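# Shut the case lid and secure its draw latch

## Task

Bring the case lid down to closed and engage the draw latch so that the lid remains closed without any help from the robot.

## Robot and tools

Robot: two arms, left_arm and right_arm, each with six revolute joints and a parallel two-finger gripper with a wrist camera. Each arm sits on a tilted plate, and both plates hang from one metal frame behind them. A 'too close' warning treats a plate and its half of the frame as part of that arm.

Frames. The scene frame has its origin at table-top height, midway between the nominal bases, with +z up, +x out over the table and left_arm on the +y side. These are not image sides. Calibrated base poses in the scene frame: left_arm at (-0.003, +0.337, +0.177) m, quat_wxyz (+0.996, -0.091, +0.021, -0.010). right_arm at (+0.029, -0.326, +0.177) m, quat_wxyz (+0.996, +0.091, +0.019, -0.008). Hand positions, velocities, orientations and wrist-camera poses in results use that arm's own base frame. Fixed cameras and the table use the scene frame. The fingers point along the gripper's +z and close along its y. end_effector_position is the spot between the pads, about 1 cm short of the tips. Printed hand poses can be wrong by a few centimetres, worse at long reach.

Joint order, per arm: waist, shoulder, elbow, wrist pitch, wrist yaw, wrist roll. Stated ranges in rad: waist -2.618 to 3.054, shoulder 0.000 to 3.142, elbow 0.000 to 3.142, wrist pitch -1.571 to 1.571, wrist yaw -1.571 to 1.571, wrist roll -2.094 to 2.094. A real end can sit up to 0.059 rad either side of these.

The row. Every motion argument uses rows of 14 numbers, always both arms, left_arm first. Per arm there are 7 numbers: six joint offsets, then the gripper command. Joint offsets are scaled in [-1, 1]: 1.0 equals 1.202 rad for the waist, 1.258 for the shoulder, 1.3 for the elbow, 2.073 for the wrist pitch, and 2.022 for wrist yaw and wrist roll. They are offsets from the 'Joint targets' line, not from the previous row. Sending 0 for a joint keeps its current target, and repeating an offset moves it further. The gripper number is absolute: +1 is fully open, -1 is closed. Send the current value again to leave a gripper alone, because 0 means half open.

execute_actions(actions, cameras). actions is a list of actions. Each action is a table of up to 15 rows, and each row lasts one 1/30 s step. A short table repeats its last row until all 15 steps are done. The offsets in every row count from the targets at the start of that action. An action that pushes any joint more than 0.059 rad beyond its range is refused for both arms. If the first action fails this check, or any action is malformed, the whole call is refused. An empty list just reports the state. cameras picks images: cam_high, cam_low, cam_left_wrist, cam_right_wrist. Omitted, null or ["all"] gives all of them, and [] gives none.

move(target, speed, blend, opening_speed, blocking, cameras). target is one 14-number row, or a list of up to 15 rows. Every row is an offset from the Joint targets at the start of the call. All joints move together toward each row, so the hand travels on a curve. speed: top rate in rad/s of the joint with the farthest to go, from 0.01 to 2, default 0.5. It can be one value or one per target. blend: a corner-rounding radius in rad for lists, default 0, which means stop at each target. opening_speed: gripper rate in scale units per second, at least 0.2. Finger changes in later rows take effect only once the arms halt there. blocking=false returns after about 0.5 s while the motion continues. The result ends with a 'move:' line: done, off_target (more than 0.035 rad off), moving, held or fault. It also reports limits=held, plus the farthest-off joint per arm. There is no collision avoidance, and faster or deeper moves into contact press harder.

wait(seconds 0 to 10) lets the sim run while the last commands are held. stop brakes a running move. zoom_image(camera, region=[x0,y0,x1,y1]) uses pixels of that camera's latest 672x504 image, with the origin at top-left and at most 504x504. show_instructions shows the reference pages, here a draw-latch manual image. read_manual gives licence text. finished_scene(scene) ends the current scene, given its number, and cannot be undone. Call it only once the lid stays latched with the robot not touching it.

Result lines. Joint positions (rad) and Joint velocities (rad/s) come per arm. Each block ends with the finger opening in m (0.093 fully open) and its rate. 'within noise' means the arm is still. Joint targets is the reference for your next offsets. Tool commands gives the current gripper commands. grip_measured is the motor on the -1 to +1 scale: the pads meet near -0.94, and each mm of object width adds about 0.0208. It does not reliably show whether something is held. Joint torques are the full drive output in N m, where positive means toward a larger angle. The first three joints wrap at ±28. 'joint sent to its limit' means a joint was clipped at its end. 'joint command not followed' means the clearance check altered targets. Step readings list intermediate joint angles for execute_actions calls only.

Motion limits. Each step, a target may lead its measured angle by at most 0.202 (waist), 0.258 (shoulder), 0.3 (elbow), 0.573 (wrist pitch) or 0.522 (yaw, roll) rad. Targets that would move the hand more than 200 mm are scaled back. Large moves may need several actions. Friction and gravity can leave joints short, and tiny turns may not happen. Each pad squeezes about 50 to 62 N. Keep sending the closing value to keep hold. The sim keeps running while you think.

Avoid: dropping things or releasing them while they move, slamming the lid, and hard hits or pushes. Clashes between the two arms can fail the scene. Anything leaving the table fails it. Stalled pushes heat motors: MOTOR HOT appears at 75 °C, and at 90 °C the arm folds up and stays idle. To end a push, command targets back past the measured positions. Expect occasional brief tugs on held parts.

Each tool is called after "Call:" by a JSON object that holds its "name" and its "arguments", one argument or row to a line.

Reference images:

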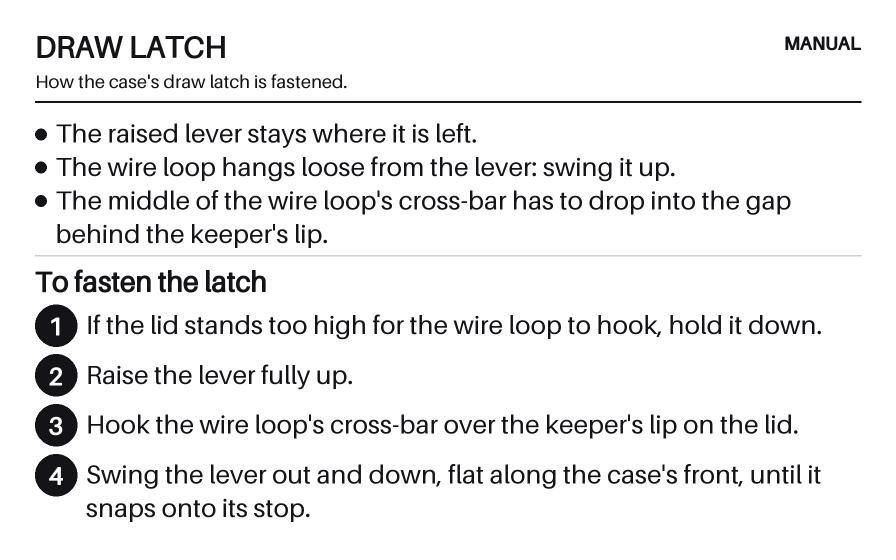

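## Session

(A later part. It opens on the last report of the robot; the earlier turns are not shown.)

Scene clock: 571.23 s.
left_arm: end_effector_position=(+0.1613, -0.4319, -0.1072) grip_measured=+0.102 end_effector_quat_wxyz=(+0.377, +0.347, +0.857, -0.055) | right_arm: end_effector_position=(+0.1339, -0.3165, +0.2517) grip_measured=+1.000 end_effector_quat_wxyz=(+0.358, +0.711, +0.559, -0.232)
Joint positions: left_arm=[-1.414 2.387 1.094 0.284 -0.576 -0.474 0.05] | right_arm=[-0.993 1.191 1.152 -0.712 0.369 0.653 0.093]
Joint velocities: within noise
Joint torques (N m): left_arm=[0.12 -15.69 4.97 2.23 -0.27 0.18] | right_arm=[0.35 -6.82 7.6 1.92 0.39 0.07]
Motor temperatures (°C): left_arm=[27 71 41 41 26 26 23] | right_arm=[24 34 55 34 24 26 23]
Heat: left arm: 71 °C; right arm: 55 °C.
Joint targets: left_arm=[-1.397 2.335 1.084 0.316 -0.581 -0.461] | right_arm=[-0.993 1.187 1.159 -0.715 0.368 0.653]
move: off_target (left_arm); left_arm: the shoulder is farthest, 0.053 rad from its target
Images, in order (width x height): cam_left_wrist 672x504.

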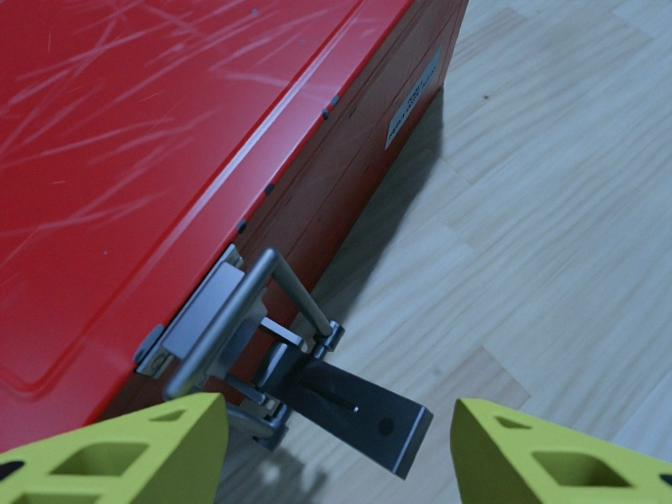

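Call:
{"name": "zoom_image", "arguments": {
  "camera": "cam_left_wrist",
  "region": [100, 220, 360, 480]
}}

Scaled by 1.938 from the camera's 672x504 image, which has a finer 960x720 frame.

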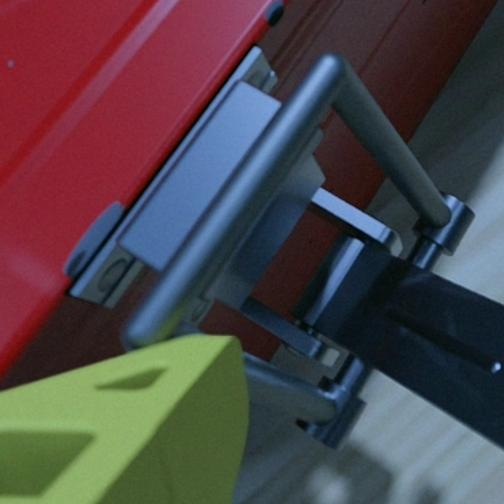

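Call:
{"name": "move", "arguments": {
  "target": [
    [-0.03,0,-0.05,0,0,0,0.103,0,0,0,0,0,0,1],
    [-0.03,-0.2,-0.25,0,0,0,0.103,0,0,0,0,0,0,1],
    [0,-0.9,-0.35,0,0,0,0.103,0,0,0,0,0,0,1]
  ],
  "speed": [0.2,0.5,0.8],
  "blend": 0.02,
  "cameras": ["cam_left_wrist","cam_low"]
}}

Call:
{"name": "zoom_image", "arguments": {
  "camera": "cam_low",
  "region": [330, 210, 430, 290]
}}

Scene clock: 581.77 s.
left_arm: end_effector_position=(+0.1525, -0.3531, +0.2237) grip_measured=+0.102 end_effector_quat_wxyz=(+0.527, +0.188, +0.757, -0.337) | right_arm: end_effector_position=(+0.1339, -0.3165, +0.2517) grip_measured=+1.000 end_effector_quat_wxyz=(+0.358, +0.711, +0.559, -0.232)
Joint positions: left_arm=[-1.404 1.209 0.643 0.305 -0.575 -0.47 0.05] | right_arm=[-0.993 1.191 1.152 -0.712 0.369 0.653 0.093]
Joint velocities: within noise
Joint torques (N m): left_arm=[-0.28 -3.55 7.13 2.39 -0.04 0.15] | right_arm=[0.35 -6.83 7.6 1.91 0.39 0.07]
Motor temperatures (°C): left_arm=[27 72 40 41 26 26 23] | right_arm=[24 34 55 34 24 26 23]
Heat: left arm: 72 °C; right arm: 55 °C.
Joint targets: left_arm=[-1.397 1.202 0.629 0.316 -0.581 -0.461] | right_arm=[-0.993 1.187 1.159 -0.715 0.368 0.653]
move: done
Images, in order (width x height): cam_low 672x504, cam_left_wrist 672x504.

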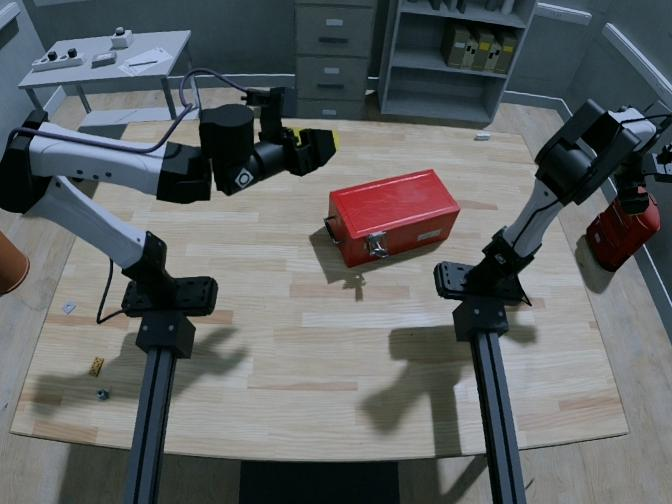

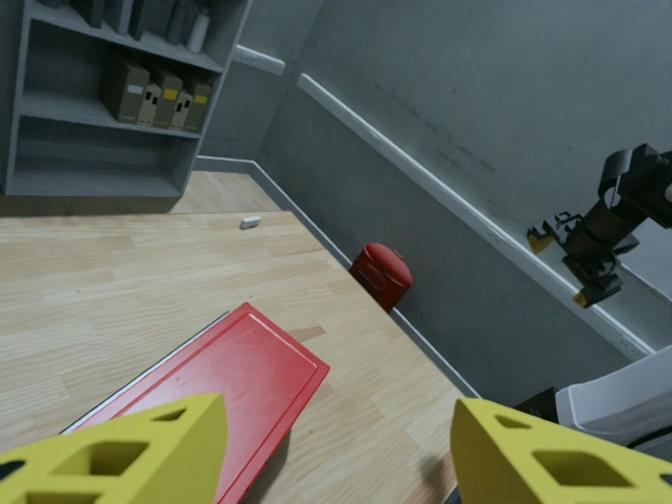

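Scaled by 5.040 from the camera's 672x504 image, which has a finer 960x720 frame.

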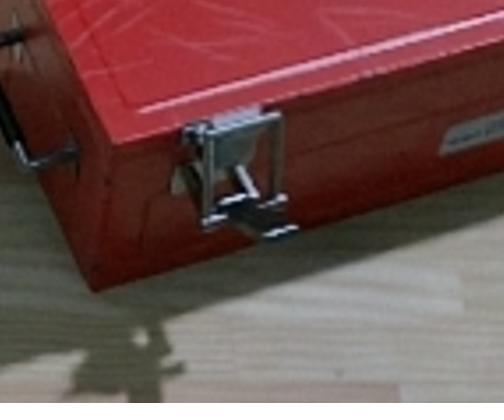

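Call:
{"name": "move", "arguments": {
  "target": [-0.1273,0.85,0.3246,0.0511,-0.043,-0.0836,-0.314,0,0,0,0,0,0,1],
  "speed": 0.8,
  "cameras": []
}}

Call:
{"name": "move", "arguments": {
  "target": [0,0.202,0,0,0,0,-0.314,0,0,0,0,0,0,1],
  "speed": 0.3,
  "cameras": ["cam_left_wrist"]
}}

Scene clock: 607.13 s.
left_arm: end_effector_position=(+0.1147, -0.4572, -0.0533) grip_measured=-0.313 end_effector_quat_wxyz=(+0.423, +0.294, +0.844, -0.152) | right_arm: end_effector_position=(+0.1339, -0.3165, +0.2517) grip_measured=+1.000 end_effector_quat_wxyz=(+0.358, +0.711, +0.559, -0.232)
Joint positions: left_arm=[-1.545 2.266 1.017 0.396 -0.656 -0.619 0.03] | right_arm=[-0.993 1.191 1.152 -0.712 0.369 0.653 0.093]
Joint velocities: within noise
Joint torques (N m): left_arm=[-1.46 -9.8 9.63 2.28 -0.31 -0.09] | right_arm=[0.34 -6.83 7.58 1.92 0.4 0.07]
Motor temperatures (°C): left_arm=[27 58 42 43 26 26 23] | right_arm=[24 34 55 34 24 26 23]
Heat: left arm: 58 °C; right arm: 55 °C.
Joint targets: left_arm=[-1.550 2.271 1.051 0.422 -0.668 -0.630] | right_arm=[-0.993 1.187 1.159 -0.715 0.368 0.653]
move: done
No camera images: "cameras" was empty.

Scene clock: 608.37 s.
left_arm: end_effector_position=(+0.1136, -0.4057, -0.1552) grip_measured=-0.313 end_effector_quat_wxyz=(+0.383, +0.341, +0.857, -0.052) | right_arm: end_effector_position=(+0.1339, -0.3165, +0.2517) grip_measured=+1.000 end_effector_quat_wxyz=(+0.358, +0.711, +0.559, -0.232)
Joint positions: left_arm=[-1.545 2.516 1.022 0.404 -0.658 -0.62 0.03] | right_arm=[-0.993 1.191 1.152 -0.712 0.369 0.653 0.093]
Joint velocities: within noise
Joint torques (N m): left_arm=[-1.47 -9.88 7.71 1.92 -0.37 -0.09] | right_arm=[0.35 -6.82 7.6 1.91 0.39 0.07]
Motor temperatures (°C): left_arm=[27 58 42 43 26 26 23] | right_arm=[24 34 55 34 24 26 23]
Heat: left arm: 58 °C; right arm: 55 °C.
Joint targets: left_arm=[-1.550 2.526 1.051 0.422 -0.667 -0.630] | right_arm=[-0.993 1.187 1.159 -0.715 0.368 0.653]
move: done
Images, in order (width x height): cam_left_wrist 672x504.

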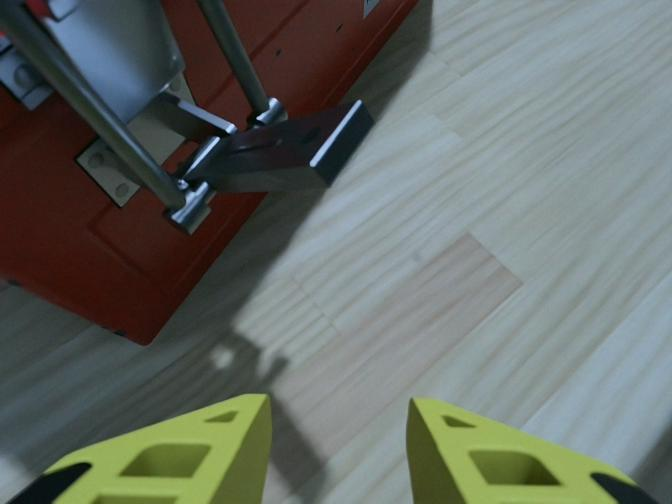

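Call:
{"name": "move", "arguments": {
  "target": [0.0399,0.0715,0.1592,-0.0545,0.0178,0.0292,-0.314,0,0,0,0,0,0,1],
  "speed": 0.2,
  "cameras": ["cam_left_wrist"]
}}

Scene clock: 612.97 s.
left_arm: end_effector_position=(+0.1286, -0.4498, -0.1599) grip_measured=-0.313 end_effector_quat_wxyz=(+0.384, +0.338, +0.857, -0.058) | right_arm: end_effector_position=(+0.1339, -0.3165, +0.2517) grip_measured=+1.000 end_effector_quat_wxyz=(+0.358, +0.711, +0.559, -0.232)
Joint positions: left_arm=[-1.508 2.598 1.227 0.316 -0.638 -0.582 0.03] | right_arm=[-0.993 1.191 1.152 -0.712 0.369 0.653 0.093]
Joint velocities: within noise
Joint torques (N m): left_arm=[-0.59 -10.32 8.53 1.68 -0.2 0.14] | right_arm=[0.35 -6.82 7.6 1.91 0.4 0.07]
Motor temperatures (°C): left_arm=[27 58 42 42 26 26 23] | right_arm=[24 34 55 34 24 26 23]
Heat: left arm: 58 °C; right arm: 55 °C.
Joint targets: left_arm=[-1.502 2.616 1.258 0.309 -0.632 -0.571] | right_arm=[-0.993 1.187 1.159 -0.715 0.368 0.653]
move: done
Images, in order (width x height): cam_left_wrist 672x504.

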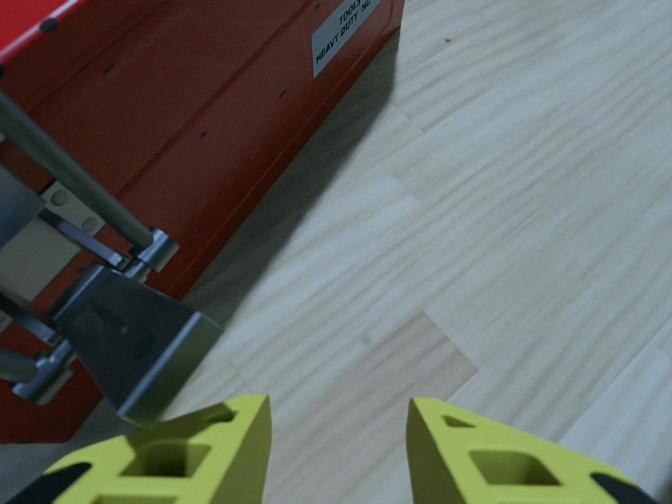

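Call:
{"name": "move", "arguments": {
  "target": [
    [0.0241,0.0111,-0.0377,0.0294,0.0084,0.0143,-0.314,0,0,0,0,0,0,1],
    [0.0225,-0.062,-0.0415,0.0101,0.0064,0.0138,-0.314,0,0,0,0,0,0,1],
    [0.0266,-0.093,-0.0485,-0.0029,0.0079,0.0168,-0.314,0,0,0,0,0,0,1]
  ],
  "speed": 0.1,
  "cameras": ["cam_left_wrist"]
}}

Scene clock: 634.20 s.
left_arm: end_effector_position=(+0.1383, -0.4449, -0.1527) grip_measured=-0.313 end_effector_quat_wxyz=(+0.377, +0.344, +0.858, -0.052) | right_arm: end_effector_position=(+0.1339, -0.3165, +0.2517) grip_measured=+1.000 end_effector_quat_wxyz=(+0.358, +0.711, +0.559, -0.232)
Joint positions: left_arm=[-1.479 2.562 1.204 0.303 -0.615 -0.549 0.03] | right_arm=[-0.993 1.191 1.152 -0.712 0.369 0.653 0.093]
Joint velocities: within noise
Joint torques (N m): left_arm=[-0.42 -17.46 4.71 1.78 -0.26 0.14] | right_arm=[0.35 -6.82 7.6 1.91 0.39 0.07]
Motor temperatures (°C): left_arm=[27 60 43 42 26 26 23] | right_arm=[24 34 55 34 24 26 23]
Heat: left arm: 60 °C; right arm: 55 °C.
Joint targets: left_arm=[-1.470 2.499 1.195 0.303 -0.615 -0.537] | right_arm=[-0.993 1.187 1.159 -0.715 0.368 0.653]
move: off_target (left_arm); left_arm: the shoulder is farthest, 0.063 rad from its target
Images, in order (width x height): cam_left_wrist 672x504.

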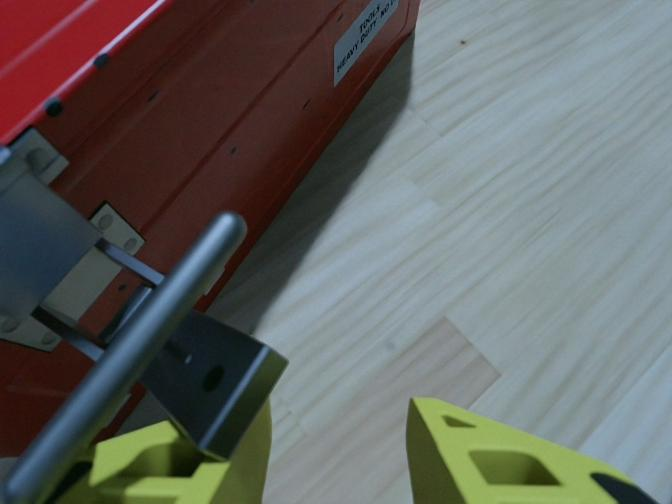

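Call:
{"name": "move", "arguments": {
  "target": [
    [0.0166,-0.0405,-0.0108,-0.0072,0.0045,0.0099,-0.314,0,0,0,0,0,0,1],
    [0.0366,-0.062,-0.0238,-0.0014,0.0109,0.0223,-0.314,0,0,0,0,0,0,1]
  ],
  "speed": 0.1,
  "cameras": ["cam_left_wrist","cam_low"]
}}

Scene clock: 643.33 s.
left_arm: end_effector_position=(+0.1558, -0.4407, -0.1313) grip_measured=-0.313 end_effector_quat_wxyz=(+0.375, +0.343, +0.860, -0.049) | right_arm: end_effector_position=(+0.1339, -0.3165, +0.2517) grip_measured=+1.000 end_effector_quat_wxyz=(+0.358, +0.711, +0.559, -0.232)
Joint positions: left_arm=[-1.433 2.485 1.171 0.277 -0.592 -0.507 0.03] | right_arm=[-0.993 1.191 1.152 -0.712 0.369 0.653 0.093]
Joint velocities: within noise
Joint torques (N m): left_arm=[-0.7 -17.35 5.19 2.07 -0.24 0.16] | right_arm=[0.35 -6.82 7.6 1.91 0.39 0.07]
Motor temperatures (°C): left_arm=[27 65 42 41 26 26 23] | right_arm=[24 34 55 34 24 26 23]
Heat: left arm: 65 °C; right arm: 55 °C.
Joint targets: left_arm=[-1.426 2.421 1.164 0.300 -0.594 -0.492] | right_arm=[-0.993 1.187 1.159 -0.715 0.368 0.653]
move: off_target (left_arm); left_arm: the shoulder is farthest, 0.064 rad from its target
Images, in order (width x height): cam_low 672x504, cam_left_wrist 672x504.

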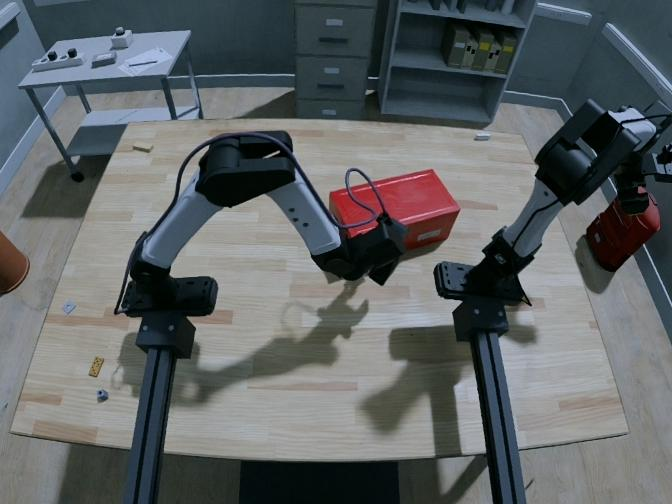

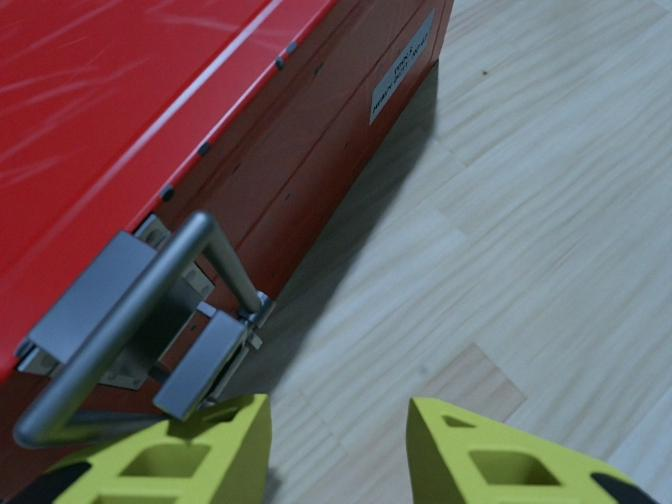

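Call:
{"name": "move", "arguments": {
  "target": [0.0333,-0.0159,-0.0177,0.0198,0.0099,0.0218,-0.314,0,0,0,0,0,0,1],
  "speed": 0.1,
  "cameras": ["cam_left_wrist"]
}}

Call:
{"name": "zoom_image", "arguments": {
  "camera": "cam_left_wrist",
  "region": [20, 200, 320, 500]
}}

Scene clock: 647.27 s.
left_arm: end_effector_position=(+0.1645, -0.4370, -0.1281) grip_measured=-0.313 end_effector_quat_wxyz=(+0.368, +0.353, +0.859, -0.051) | right_arm: end_effector_position=(+0.1339, -0.3165, +0.2517) grip_measured=+1.000 end_effector_quat_wxyz=(+0.358, +0.711, +0.559, -0.232)
Joint positions: left_arm=[-1.403 2.464 1.147 0.294 -0.558 -0.463 0.03] | right_arm=[-0.993 1.191 1.152 -0.712 0.369 0.653 0.093]
Joint velocities: within noise
Joint torques (N m): left_arm=[0.14 -17.07 5.2 2.39 -0.36 0.2] | right_arm=[0.34 -6.82 7.6 1.92 0.4 0.07]
Motor temperatures (°C): left_arm=[27 68 42 42 26 26 23] | right_arm=[24 34 55 34 24 26 23]
Heat: left arm: 68 °C; right arm: 55 °C.
Joint targets: left_arm=[-1.386 2.401 1.141 0.341 -0.573 -0.448] | right_arm=[-0.993 1.187 1.159 -0.715 0.368 0.653]
move: off_target (left_arm); left_arm: the shoulder is farthest, 0.063 rad from its target
Images, in order (width x height): cam_left_wrist 672x504.

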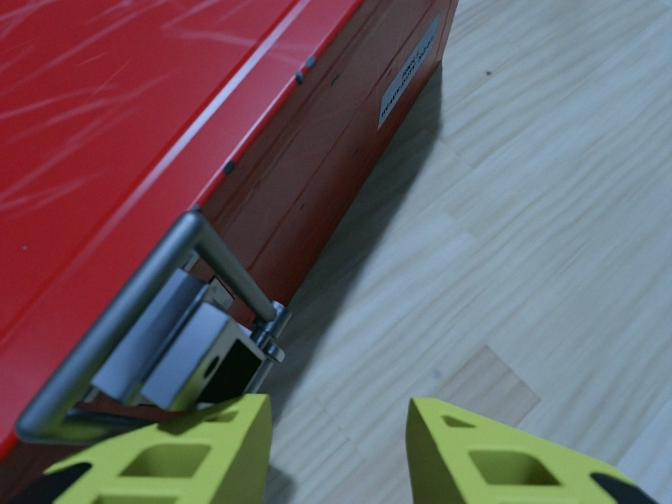

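Scaled by 1.680 from the camera's 672x504 image, which has a finer 960x720 frame.

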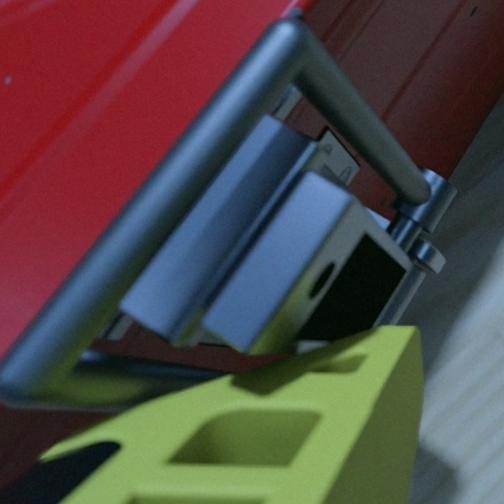

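Call:
{"name": "move", "arguments": {
  "target": [
    [-0.03,0,-0.06,0,0,0,-0.314,0,0,0,0,0,0,1],
    [-0.03,-0.25,-0.25,0,0,0,-0.314,0,0,0,0,0,0,1],
    [0.1,-1.0,-0.6,-0.15,0.283,0.22,-0.314,0,0,0,0,0,0,1]
  ],
  "speed": [0.15,0.5,0.8],
  "blend": 0.02,
  "cameras": ["cam_left_wrist","cam_low"]
}}

Call:
{"name": "zoom_image", "arguments": {
  "camera": "cam_low",
  "region": [330, 200, 430, 280]
}}

Scene clock: 662.83 s.
left_arm: end_effector_position=(+0.0920, -0.2935, +0.0602) grip_measured=-0.313 end_effector_quat_wxyz=(+0.323, +0.538, +0.742, -0.236) | right_arm: end_effector_position=(+0.1339, -0.3165, +0.2517) grip_measured=+1.000 end_effector_quat_wxyz=(+0.358, +0.711, +0.559, -0.232)
Joint positions: left_arm=[-1.273 1.156 0.374 0.034 -0.011 -0.014 0.03] | right_arm=[-0.993 1.191 1.152 -0.712 0.369 0.653 0.093]
Joint velocities: within noise
Joint torques (N m): left_arm=[-0.17 -3.45 6.79 2.19 0.14 0.14] | right_arm=[0.34 -6.82 7.6 1.91 0.4 0.07]
Motor temperatures (°C): left_arm=[27 77 41 44 26 26 23] | right_arm=[24 34 56 34 24 26 23]
Heat: left arm: 77 °C; right arm: 56 °C. Fold the left arm in close to its base, or ease its load, before you think long.
Joint targets: left_arm=[-1.266 1.143 0.361 0.030 -0.001 -0.003] | right_arm=[-0.993 1.187 1.159 -0.715 0.368 0.653]
MOTOR HOT: the shoulder of the left arm reports 77 °C; the controller's stop level is 90 °C. To cool a motor, set the load down, stop pushing, or move to a pose that needs little force.
move: done
Images, in order (width x height): cam_low 672x504, cam_left_wrist 672x504.

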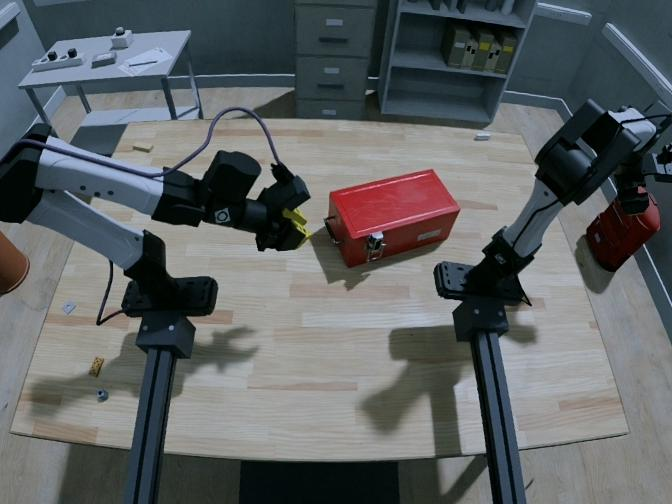

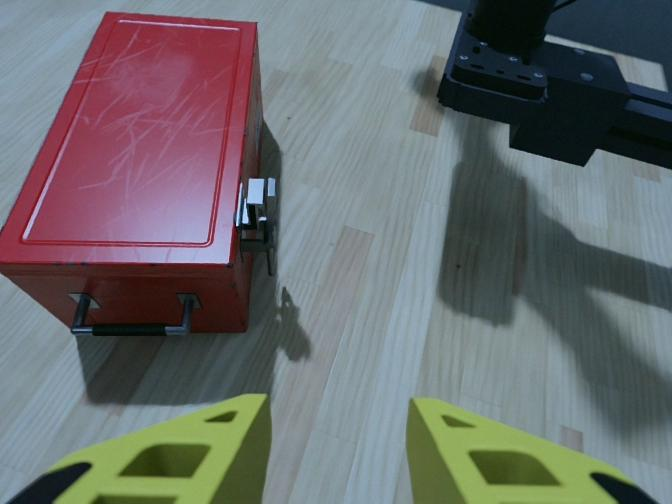

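Scaled by 5.040 from the camera's 672x504 image, which has a finer 960x720 frame.

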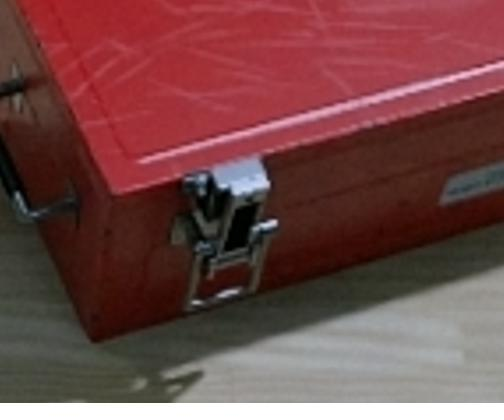

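Call:
{"name": "zoom_image", "arguments": {
  "camera": "cam_left_wrist",
  "region": [215, 160, 325, 290]
}}

Scaled by 3.877 from the camera's 672x504 image, which has a finer 960x720 frame.

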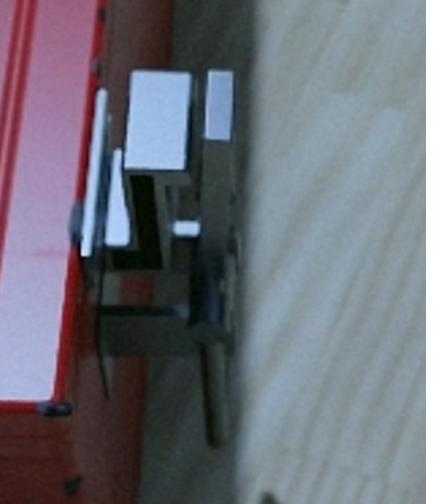

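Call:
{"name": "move", "arguments": {
  "target": [-0.2213,0.85,0.6085,0.0796,-0.3971,-0.4322,-0.314,0,0,0,0,0,0,1],
  "speed": 0.8,
  "cameras": []
}}

Call:
{"name": "move", "arguments": {
  "target": [0,0.2645,0,0,0,0,-0.314,0,0,0,0,0,0,1],
  "speed": 0.3,
  "cameras": ["cam_left_wrist"]
}}

Scene clock: 720.17 s.
left_arm: end_effector_position=(+0.1391, -0.4527, -0.0164) grip_measured=-0.313 end_effector_quat_wxyz=(+0.448, +0.168, +0.867, -0.140) | right_arm: end_effector_position=(+0.1339, -0.3165, +0.2517) grip_measured=+1.000 end_effector_quat_wxyz=(+0.358, +0.711, +0.559, -0.232)
Joint positions: left_arm=[-1.529 2.202 1.11 0.17 -0.793 -0.866 0.03] | right_arm=[-0.993 1.191 1.152 -0.712 0.369 0.653 0.093]
Joint velocities: within noise
Joint torques (N m): left_arm=[-1.37 -9.37 10.95 2.14 -0.39 -0.07] | right_arm=[0.34 -6.82 7.61 1.91 0.4 0.07]
Motor temperatures (°C): left_arm=[27 52 42 43 26 26 23] | right_arm=[24 33 56 34 24 26 23]
Heat: left arm: 52 °C; right arm: 56 °C.
Joint targets: left_arm=[-1.532 2.212 1.152 0.195 -0.804 -0.877] | right_arm=[-0.993 1.187 1.159 -0.715 0.368 0.653]
MOTOR HOT: cleared for the motors of the left arm.
move: off_target (left_arm); left_arm: the elbow is farthest, 0.042 rad from its target
No camera images: "cameras" was empty.

Scene clock: 721.67 s.
left_arm: end_effector_position=(+0.1368, -0.3924, -0.1497) grip_measured=-0.313 end_effector_quat_wxyz=(+0.412, +0.234, +0.881, -0.005) | right_arm: end_effector_position=(+0.1339, -0.3165, +0.2517) grip_measured=+1.000 end_effector_quat_wxyz=(+0.358, +0.711, +0.559, -0.232)
Joint positions: left_arm=[-1.529 2.535 1.121 0.178 -0.795 -0.867 0.03] | right_arm=[-0.993 1.191 1.152 -0.712 0.369 0.653 0.093]
Joint velocities: within noise
Joint torques (N m): left_arm=[-1.36 -10.18 8.02 1.63 -0.46 -0.08] | right_arm=[0.34 -6.82 7.6 1.92 0.4 0.07]
Motor temperatures (°C): left_arm=[27 52 42 43 26 26 23] | right_arm=[24 33 56 34 24 26 23]
Heat: left arm: 52 °C; right arm: 56 °C.
Joint targets: left_arm=[-1.532 2.545 1.152 0.195 -0.804 -0.877] | right_arm=[-0.993 1.187 1.159 -0.715 0.368 0.653]
move: done
Images, in order (width x height): cam_left_wrist 672x504.

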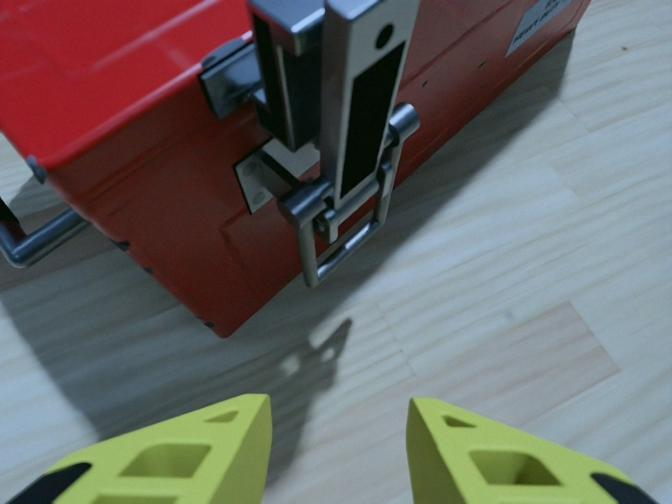

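Call:
{"name": "move", "arguments": {
  "target": [
    [0.099,0.093,0.0338,0.082,0.0307,0.0786,-0.314,0,0,0,0,0,0,1],
    [0.1082,0.1232,0.1092,0.0478,0.0331,0.0856,-0.314,0,0,0,0,0,0,1]
  ],
  "speed": 0.2,
  "cameras": ["cam_left_wrist"]
}}

Scene clock: 734.80 s.
left_arm: end_effector_position=(+0.1843, -0.4141, -0.1808) grip_measured=-0.313 end_effector_quat_wxyz=(+0.411, +0.231, +0.882, -0.008) | right_arm: end_effector_position=(+0.1339, -0.3165, +0.2517) grip_measured=+1.000 end_effector_quat_wxyz=(+0.358, +0.711, +0.559, -0.232)
Joint positions: left_arm=[-1.407 2.683 1.262 0.298 -0.746 -0.715 0.03] | right_arm=[-0.993 1.191 1.152 -0.712 0.369 0.653 0.093]
Joint velocities: within noise
Joint torques (N m): left_arm=[-0.91 -10.55 8.13 1.55 -0.23 0.14] | right_arm=[0.35 -6.82 7.6 1.92 0.39 0.07]
Motor temperatures (°C): left_arm=[27 53 42 42 27 26 23] | right_arm=[24 33 56 34 24 26 23]
Heat: left arm: 53 °C; right arm: 56 °C.
Joint targets: left_arm=[-1.402 2.700 1.294 0.294 -0.737 -0.704] | right_arm=[-0.993 1.187 1.159 -0.715 0.368 0.653]
move: done
Images, in order (width x height): cam_left_wrist 672x504.

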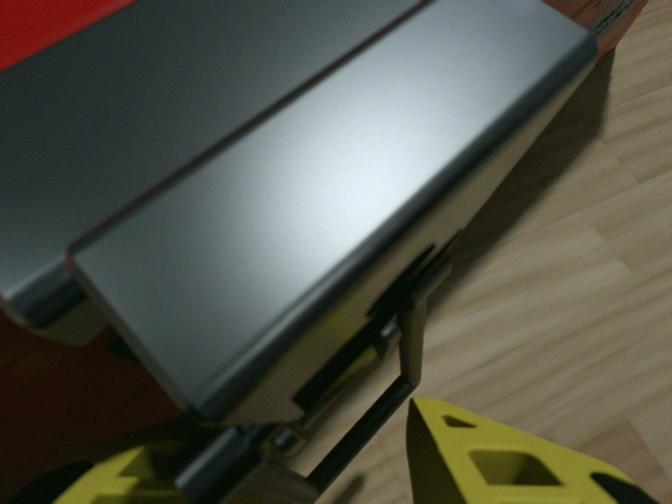

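Call:
{"name": "move", "arguments": {
  "target": [
    [-0.025,0.0064,0.01,-0.0092,-0.0148,-0.0218,-0.314,0,0,0,0,0,0,1],
    [-0.0649,0.0048,0.0362,-0.0473,-0.0242,-0.0529,-0.314,0,0,0,0,0,0,1],
    [-0.0957,-0.0715,0.0562,-0.0878,-0.0312,-0.0767,-0.314,0,0,0,0,0,0,1]
  ],
  "speed": 0.1,
  "blend": 0.01,
  "cameras": ["cam_left_wrist"]
}}

Scene clock: 742.40 s.
left_arm: end_effector_position=(+0.1472, -0.4235, -0.1732) grip_measured=-0.313 end_effector_quat_wxyz=(+0.413, +0.233, +0.880, +0.006) | right_arm: end_effector_position=(+0.1339, -0.3165, +0.2517) grip_measured=+1.000 end_effector_quat_wxyz=(+0.358, +0.711, +0.559, -0.232)
Joint positions: left_arm=[-1.509 2.673 1.33 0.105 -0.799 -0.849 0.03] | right_arm=[-0.993 1.191 1.152 -0.712 0.369 0.653 0.093]
Joint velocities: within noise
Joint torques (N m): left_arm=[-1.91 -17.94 8.98 1.49 -0.38 -0.09] | right_arm=[0.34 -6.82 7.6 1.91 0.39 0.07]
Motor temperatures (°C): left_arm=[27 57 42 41 27 26 23] | right_arm=[24 33 56 34 24 26 23]
Heat: left arm: 57 °C; right arm: 56 °C.
Joint targets: left_arm=[-1.517 2.610 1.367 0.112 -0.801 -0.859] | right_arm=[-0.993 1.187 1.159 -0.715 0.368 0.653]
move: off_target (left_arm); left_arm: the shoulder is farthest, 0.063 rad from its target
Images, in order (width x height): cam_left_wrist 672x504.

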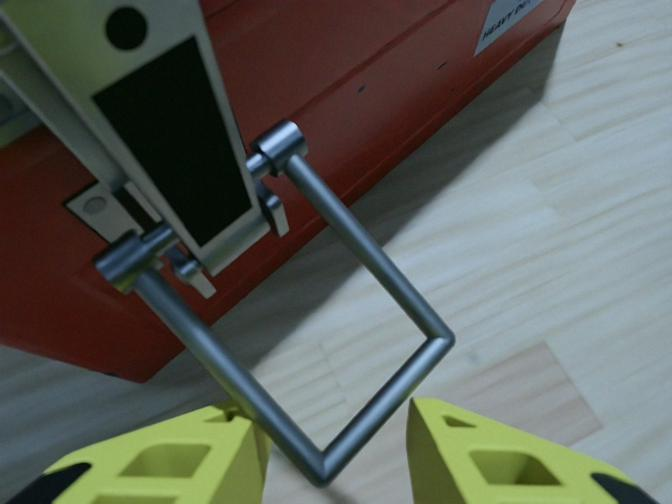

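Call:
{"name": "move", "arguments": {
  "target": [
    [-0.0175,-0.0405,0.0131,-0.0347,-0.0025,-0.0134,-0.314,0,0,0,0,0,0,1],
    [-0.0175,-0.0851,0.0085,-0.0598,-0.0025,-0.0134,-0.314,0,0,0,0,0,0,1],
    [0.0175,-0.1375,-0.0492,-0.0637,0.0134,0.0168,-0.314,0,0,0,0,0,0,1]
  ],
  "speed": 0.1,
  "blend": 0.01,
  "cameras": ["cam_left_wrist"]
}}

Scene clock: 748.53 s.
left_arm: end_effector_position=(+0.1490, -0.4422, -0.1111) grip_measured=-0.313 end_effector_quat_wxyz=(+0.411, +0.229, +0.882, -0.015) | right_arm: end_effector_position=(+0.1339, -0.3165, +0.2517) grip_measured=+1.000 end_effector_quat_wxyz=(+0.358, +0.711, +0.559, -0.232)
Joint positions: left_arm=[-1.502 2.495 1.315 -0.012 -0.779 -0.836 0.03] | right_arm=[-0.993 1.191 1.152 -0.712 0.369 0.653 0.093]
Joint velocities: within noise
Joint torques (N m): left_arm=[-0.66 -17.11 5.03 1.4 -0.32 0.15] | right_arm=[0.35 -6.82 7.6 1.91 0.39 0.07]
Motor temperatures (°C): left_arm=[27 63 42 41 27 26 23] | right_arm=[24 33 56 34 24 26 23]
Heat: left arm: 63 °C; right arm: 56 °C.
Joint targets: left_arm=[-1.496 2.437 1.303 -0.020 -0.773 -0.825] | right_arm=[-0.993 1.187 1.159 -0.715 0.368 0.653]
move: off_target (left_arm); left_arm: the shoulder is farthest, 0.058 rad from its target
Images, in order (width x height): cam_left_wrist 672x504.

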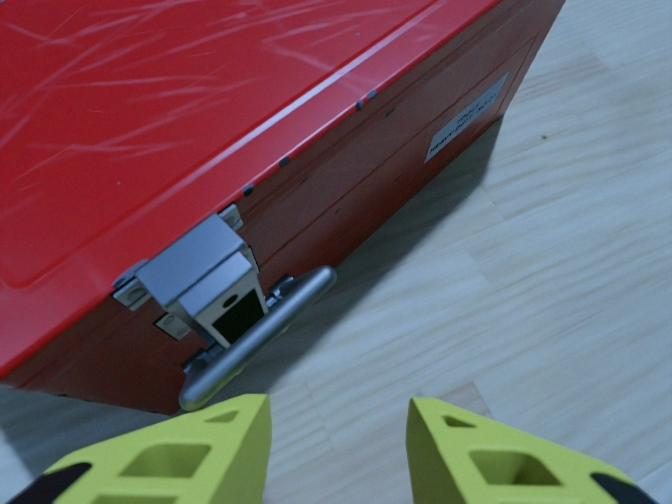

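Call:
{"name": "move", "arguments": {
  "target": [
    [0.0275,-0.0334,-0.0292,0.0169,0.0054,0.0208,-0.314,0,0,0,0,0,0,1],
    [0.0449,-0.0485,-0.0423,0.026,0.0094,0.0346,-0.314,0,0,0,0,0,0,1]
  ],
  "speed": 0.1,
  "blend": 0.01,
  "cameras": ["cam_left_wrist"]
}}

Scene clock: 752.67 s.
left_arm: end_effector_position=(+0.1704, -0.4311, -0.0970) grip_measured=-0.313 end_effector_quat_wxyz=(+0.409, +0.233, +0.882, -0.006) | right_arm: end_effector_position=(+0.1339, -0.3165, +0.2517) grip_measured=+1.000 end_effector_quat_wxyz=(+0.358, +0.711, +0.559, -0.232)
Joint positions: left_arm=[-1.447 2.433 1.261 0.01 -0.76 -0.766 0.03] | right_arm=[-0.993 1.191 1.152 -0.712 0.369 0.653 0.093]
Joint velocities: within noise
Joint torques (N m): left_arm=[-0.8 -16.66 5.05 1.83 -0.27 0.12] | right_arm=[0.36 -6.83 7.6 1.91 0.39 0.07]
Motor temperatures (°C): left_arm=[27 65 41 41 27 26 23] | right_arm=[24 33 56 34 24 26 23]
Heat: left arm: 65 °C; right arm: 56 °C.
Joint targets: left_arm=[-1.442 2.376 1.248 0.034 -0.754 -0.755] | right_arm=[-0.993 1.187 1.159 -0.715 0.368 0.653]
move: off_target (left_arm); left_arm: the shoulder is farthest, 0.057 rad from its target
Images, in order (width x height): cam_left_wrist 672x504.

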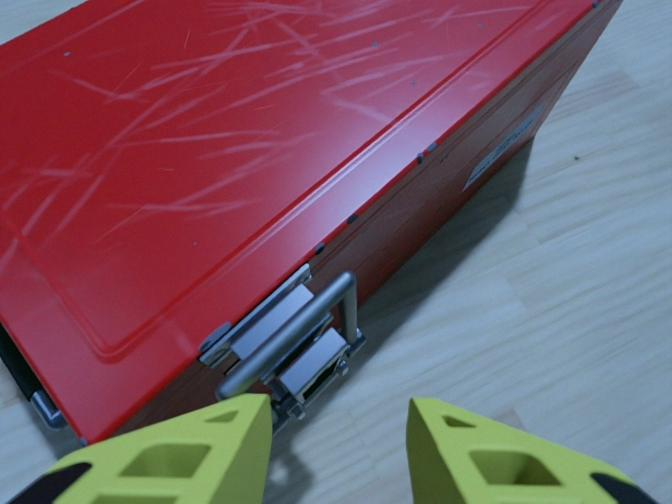

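Call:
{"name": "move", "arguments": {
  "target": [0.0466,-0.0199,-0.03,0.0285,0.0119,0.0356,-0.314,0,0,0,0,0,0,1],
  "speed": 0.1,
  "cameras": ["cam_left_wrist"]
}}

Call:
{"name": "zoom_image", "arguments": {
  "camera": "cam_left_wrist",
  "region": [120, 200, 420, 500]
}}

Scene clock: 756.10 s.
left_arm: end_effector_position=(+0.1893, -0.4240, -0.0935) grip_measured=-0.313 end_effector_quat_wxyz=(+0.407, +0.237, +0.882, -0.006) | right_arm: end_effector_position=(+0.1339, -0.3165, +0.2517) grip_measured=+1.000 end_effector_quat_wxyz=(+0.358, +0.711, +0.559, -0.232)
Joint positions: left_arm=[-1.396 2.407 1.221 0.068 -0.732 -0.694 0.03] | right_arm=[-0.993 1.191 1.152 -0.712 0.369 0.653 0.093]
Joint velocities: within noise
Joint torques (N m): left_arm=[-0.55 -16.43 5.09 1.92 -0.3 0.11] | right_arm=[0.35 -6.83 7.61 1.92 0.4 0.07]
Motor temperatures (°C): left_arm=[27 66 41 41 27 26 23] | right_arm=[24 33 56 34 24 26 23]
Heat: left arm: 66 °C; right arm: 56 °C.
Joint targets: left_arm=[-1.386 2.351 1.209 0.093 -0.730 -0.683] | right_arm=[-0.993 1.187 1.159 -0.715 0.368 0.653]
move: off_target (left_arm); left_arm: the shoulder is farthest, 0.056 rad from its target
Images, in order (width x height): cam_left_wrist 672x504.

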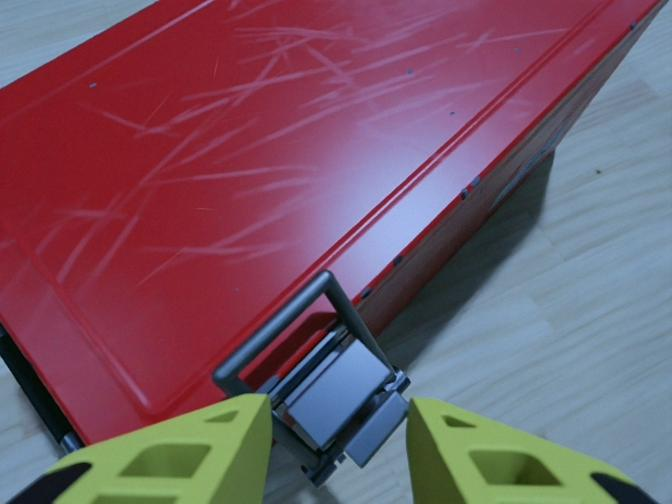

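Scaled by 1.680 from the camera's 672x504 image, which has a finer 960x720 frame.

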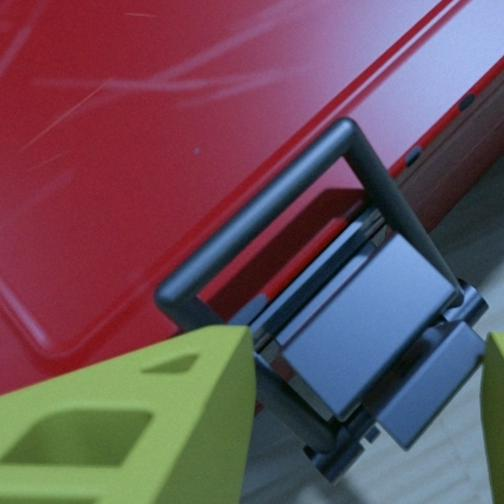

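Call:
{"name": "move", "arguments": {
  "target": [
    [0,-0.1,-0.06,0,0,0,-0.314,0,0,0,0,0,0,1],
    [0,-0.4,-0.3,0,0,0,-0.314,0,0,0,0,0,0,1],
    [0.1,-0.95,-0.65,-0.03,0.361,0.338,-0.314,0,0,0,0,0,0,1]
  ],
  "speed": [0.15,0.5,0.8],
  "blend": 0.02,
  "cameras": ["cam_left_wrist","cam_low"]
}}

Call:
{"name": "zoom_image", "arguments": {
  "camera": "cam_left_wrist",
  "region": [180, 100, 360, 280]
}}

Call:
{"name": "zoom_image", "arguments": {
  "camera": "cam_low",
  "region": [330, 200, 430, 280]
}}

Scene clock: 766.97 s.
left_arm: end_effector_position=(+0.0919, -0.2936, +0.0573) grip_measured=-0.313 end_effector_quat_wxyz=(+0.319, +0.540, +0.743, -0.233) | right_arm: end_effector_position=(+0.1339, -0.3165, +0.2517) grip_measured=+1.000 end_effector_quat_wxyz=(+0.358, +0.711, +0.559, -0.232)
Joint positions: left_arm=[-1.273 1.171 0.377 0.035 -0.01 -0.011 0.03] | right_arm=[-0.993 1.191 1.152 -0.712 0.369 0.653 0.093]
Joint velocities: within noise
Joint torques (N m): left_arm=[-0.18 -3.64 6.8 2.19 0.13 0.13] | right_arm=[0.34 -6.82 7.6 1.91 0.4 0.07]
Motor temperatures (°C): left_arm=[27 71 41 42 27 26 23] | right_arm=[24 33 56 34 24 26 23]
Heat: left arm: 71 °C; right arm: 56 °C.
Joint targets: left_arm=[-1.266 1.156 0.364 0.031 0.000 0.001] | right_arm=[-0.993 1.187 1.159 -0.715 0.368 0.653]
move: done
Images, in order (width x height): cam_low 672x504, cam_left_wrist 672x504.

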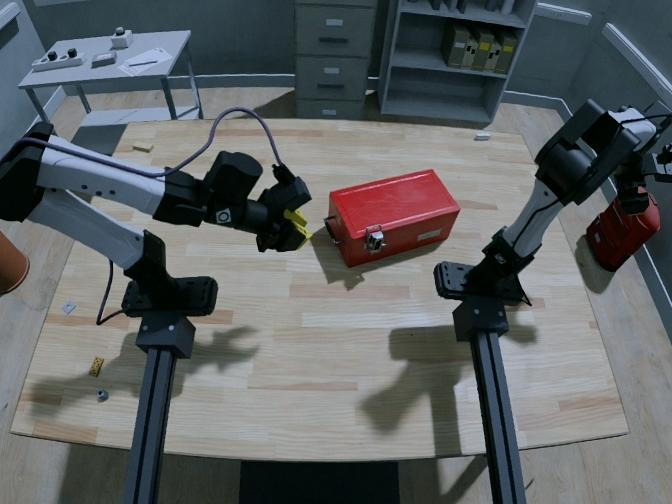

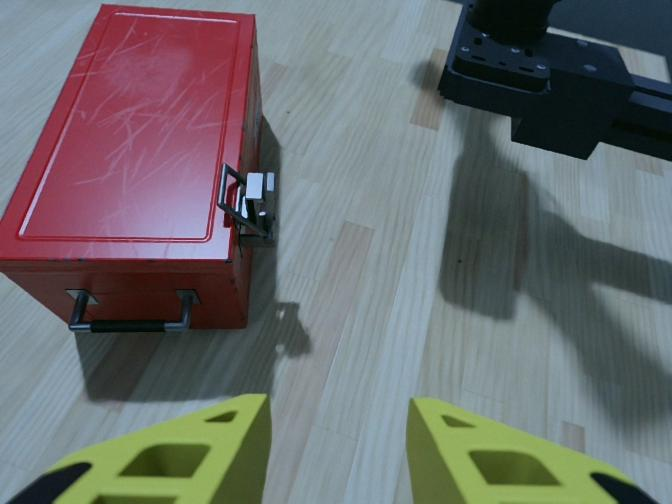

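Scaled by 2.800 from the camera's 672x504 image, which has a finer 960x720 frame.

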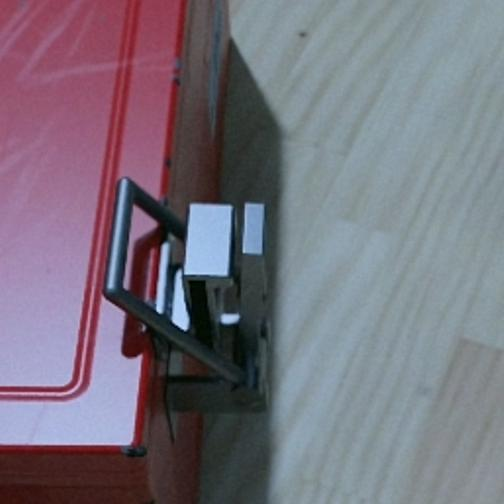

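Scaled by 5.040 from the camera's 672x504 image, which has a finer 960x720 frame.

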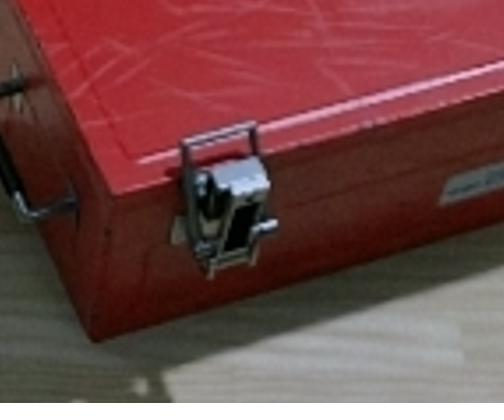

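Call:
{"name": "move", "arguments": {
  "target": [0,0,0,0,0,0,-0.314,1.0,0.15,-0.133,-0.0777,-0.121,0.033,0.3],
  "speed": 1.2,
  "cameras": []
}}

Call:
{"name": "move", "arguments": {
  "target": [0,0,0,0,0,0,-0.314,0.7097,0.353,0,0,0,0,0.3],
  "speed": 0.8
}}

Scene clock: 783.37 s.
left_arm: end_effector_position=(+0.0917, -0.2935, +0.0571) grip_measured=-0.313 end_effector_quat_wxyz=(+0.319, +0.541, +0.743, -0.233) | right_arm: end_effector_position=(+0.2959, +0.0390, +0.1136) grip_measured=+0.302 end_effector_quat_wxyz=(+0.182, +0.256, +0.949, +0.015)
Joint positions: left_arm=[-1.273 1.171 0.377 0.034 -0.009 -0.01 0.03] | right_arm=[0.208 1.367 1.001 -0.863 0.138 0.711 0.06]
Joint velocities: within noise
Joint torques (N m): left_arm=[-0.17 -3.69 6.8 2.19 0.13 0.13] | right_arm=[1.22 -4.96 5.37 1.16 0.06 0.14]
Motor temperatures (°C): left_arm=[27 61 40 42 26 26 23] | right_arm=[24 33 56 34 24 26 23]
Heat: left arm: 61 °C; right arm: 56 °C.
Joint targets: left_arm=[-1.266 1.156 0.364 0.031 0.000 0.001] | right_arm=[0.209 1.376 0.986 -0.876 0.124 0.720]
move: done
No camera images: "cameras" was empty.

Scene clock: 784.87 s.
left_arm: end_effector_position=(+0.0917, -0.2935, +0.0571) grip_measured=-0.313 end_effector_quat_wxyz=(+0.319, +0.541, +0.743, -0.233) | right_arm: end_effector_position=(+0.1497, +0.2260, -0.0056) grip_measured=+0.302 end_effector_quat_wxyz=(+0.018, -0.179, +0.980, -0.081)
Joint positions: left_arm=[-1.273 1.171 0.377 0.034 -0.009 -0.01 0.03] | right_arm=[1.066 1.81 1.001 -0.865 0.13 0.713 0.06]
Joint velocities: within noise
Joint torques (N m): left_arm=[-0.18 -3.63 6.76 2.18 0.14 0.14] | right_arm=[0.95 -6.87 4.44 0.44 0.19 0.14]
Motor temperatures (°C): left_arm=[27 61 40 42 26 26 23] | right_arm=[24 33 56 34 24 26 23]
Heat: left arm: 61 °C; right arm: 56 °C.
Joint targets: left_arm=[-1.266 1.156 0.364 0.031 0.000 0.001] | right_arm=[1.062 1.820 0.986 -0.877 0.124 0.720]
move: done

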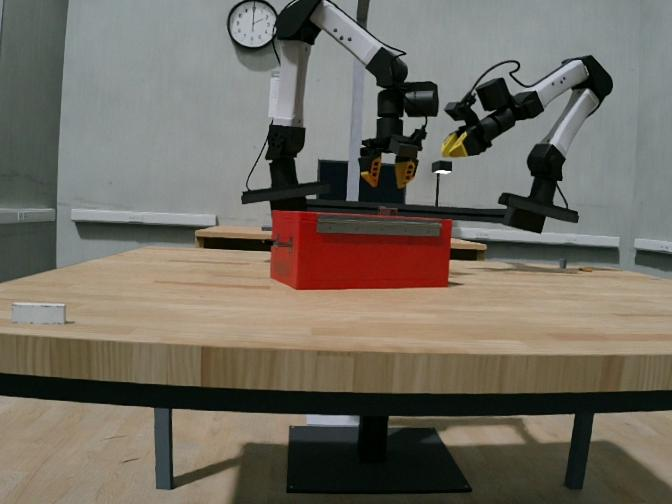

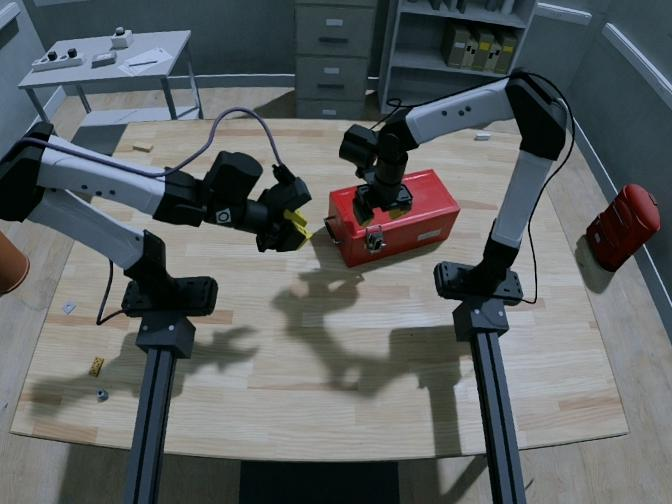

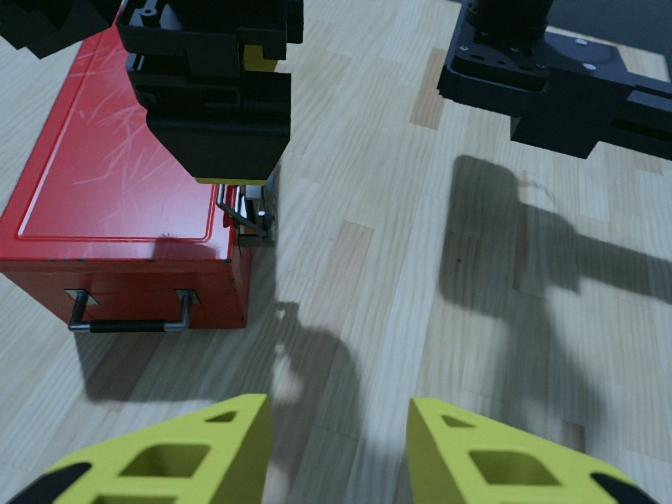

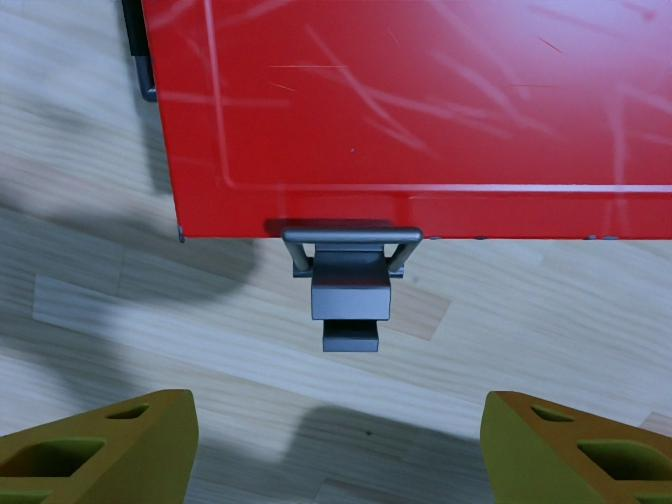

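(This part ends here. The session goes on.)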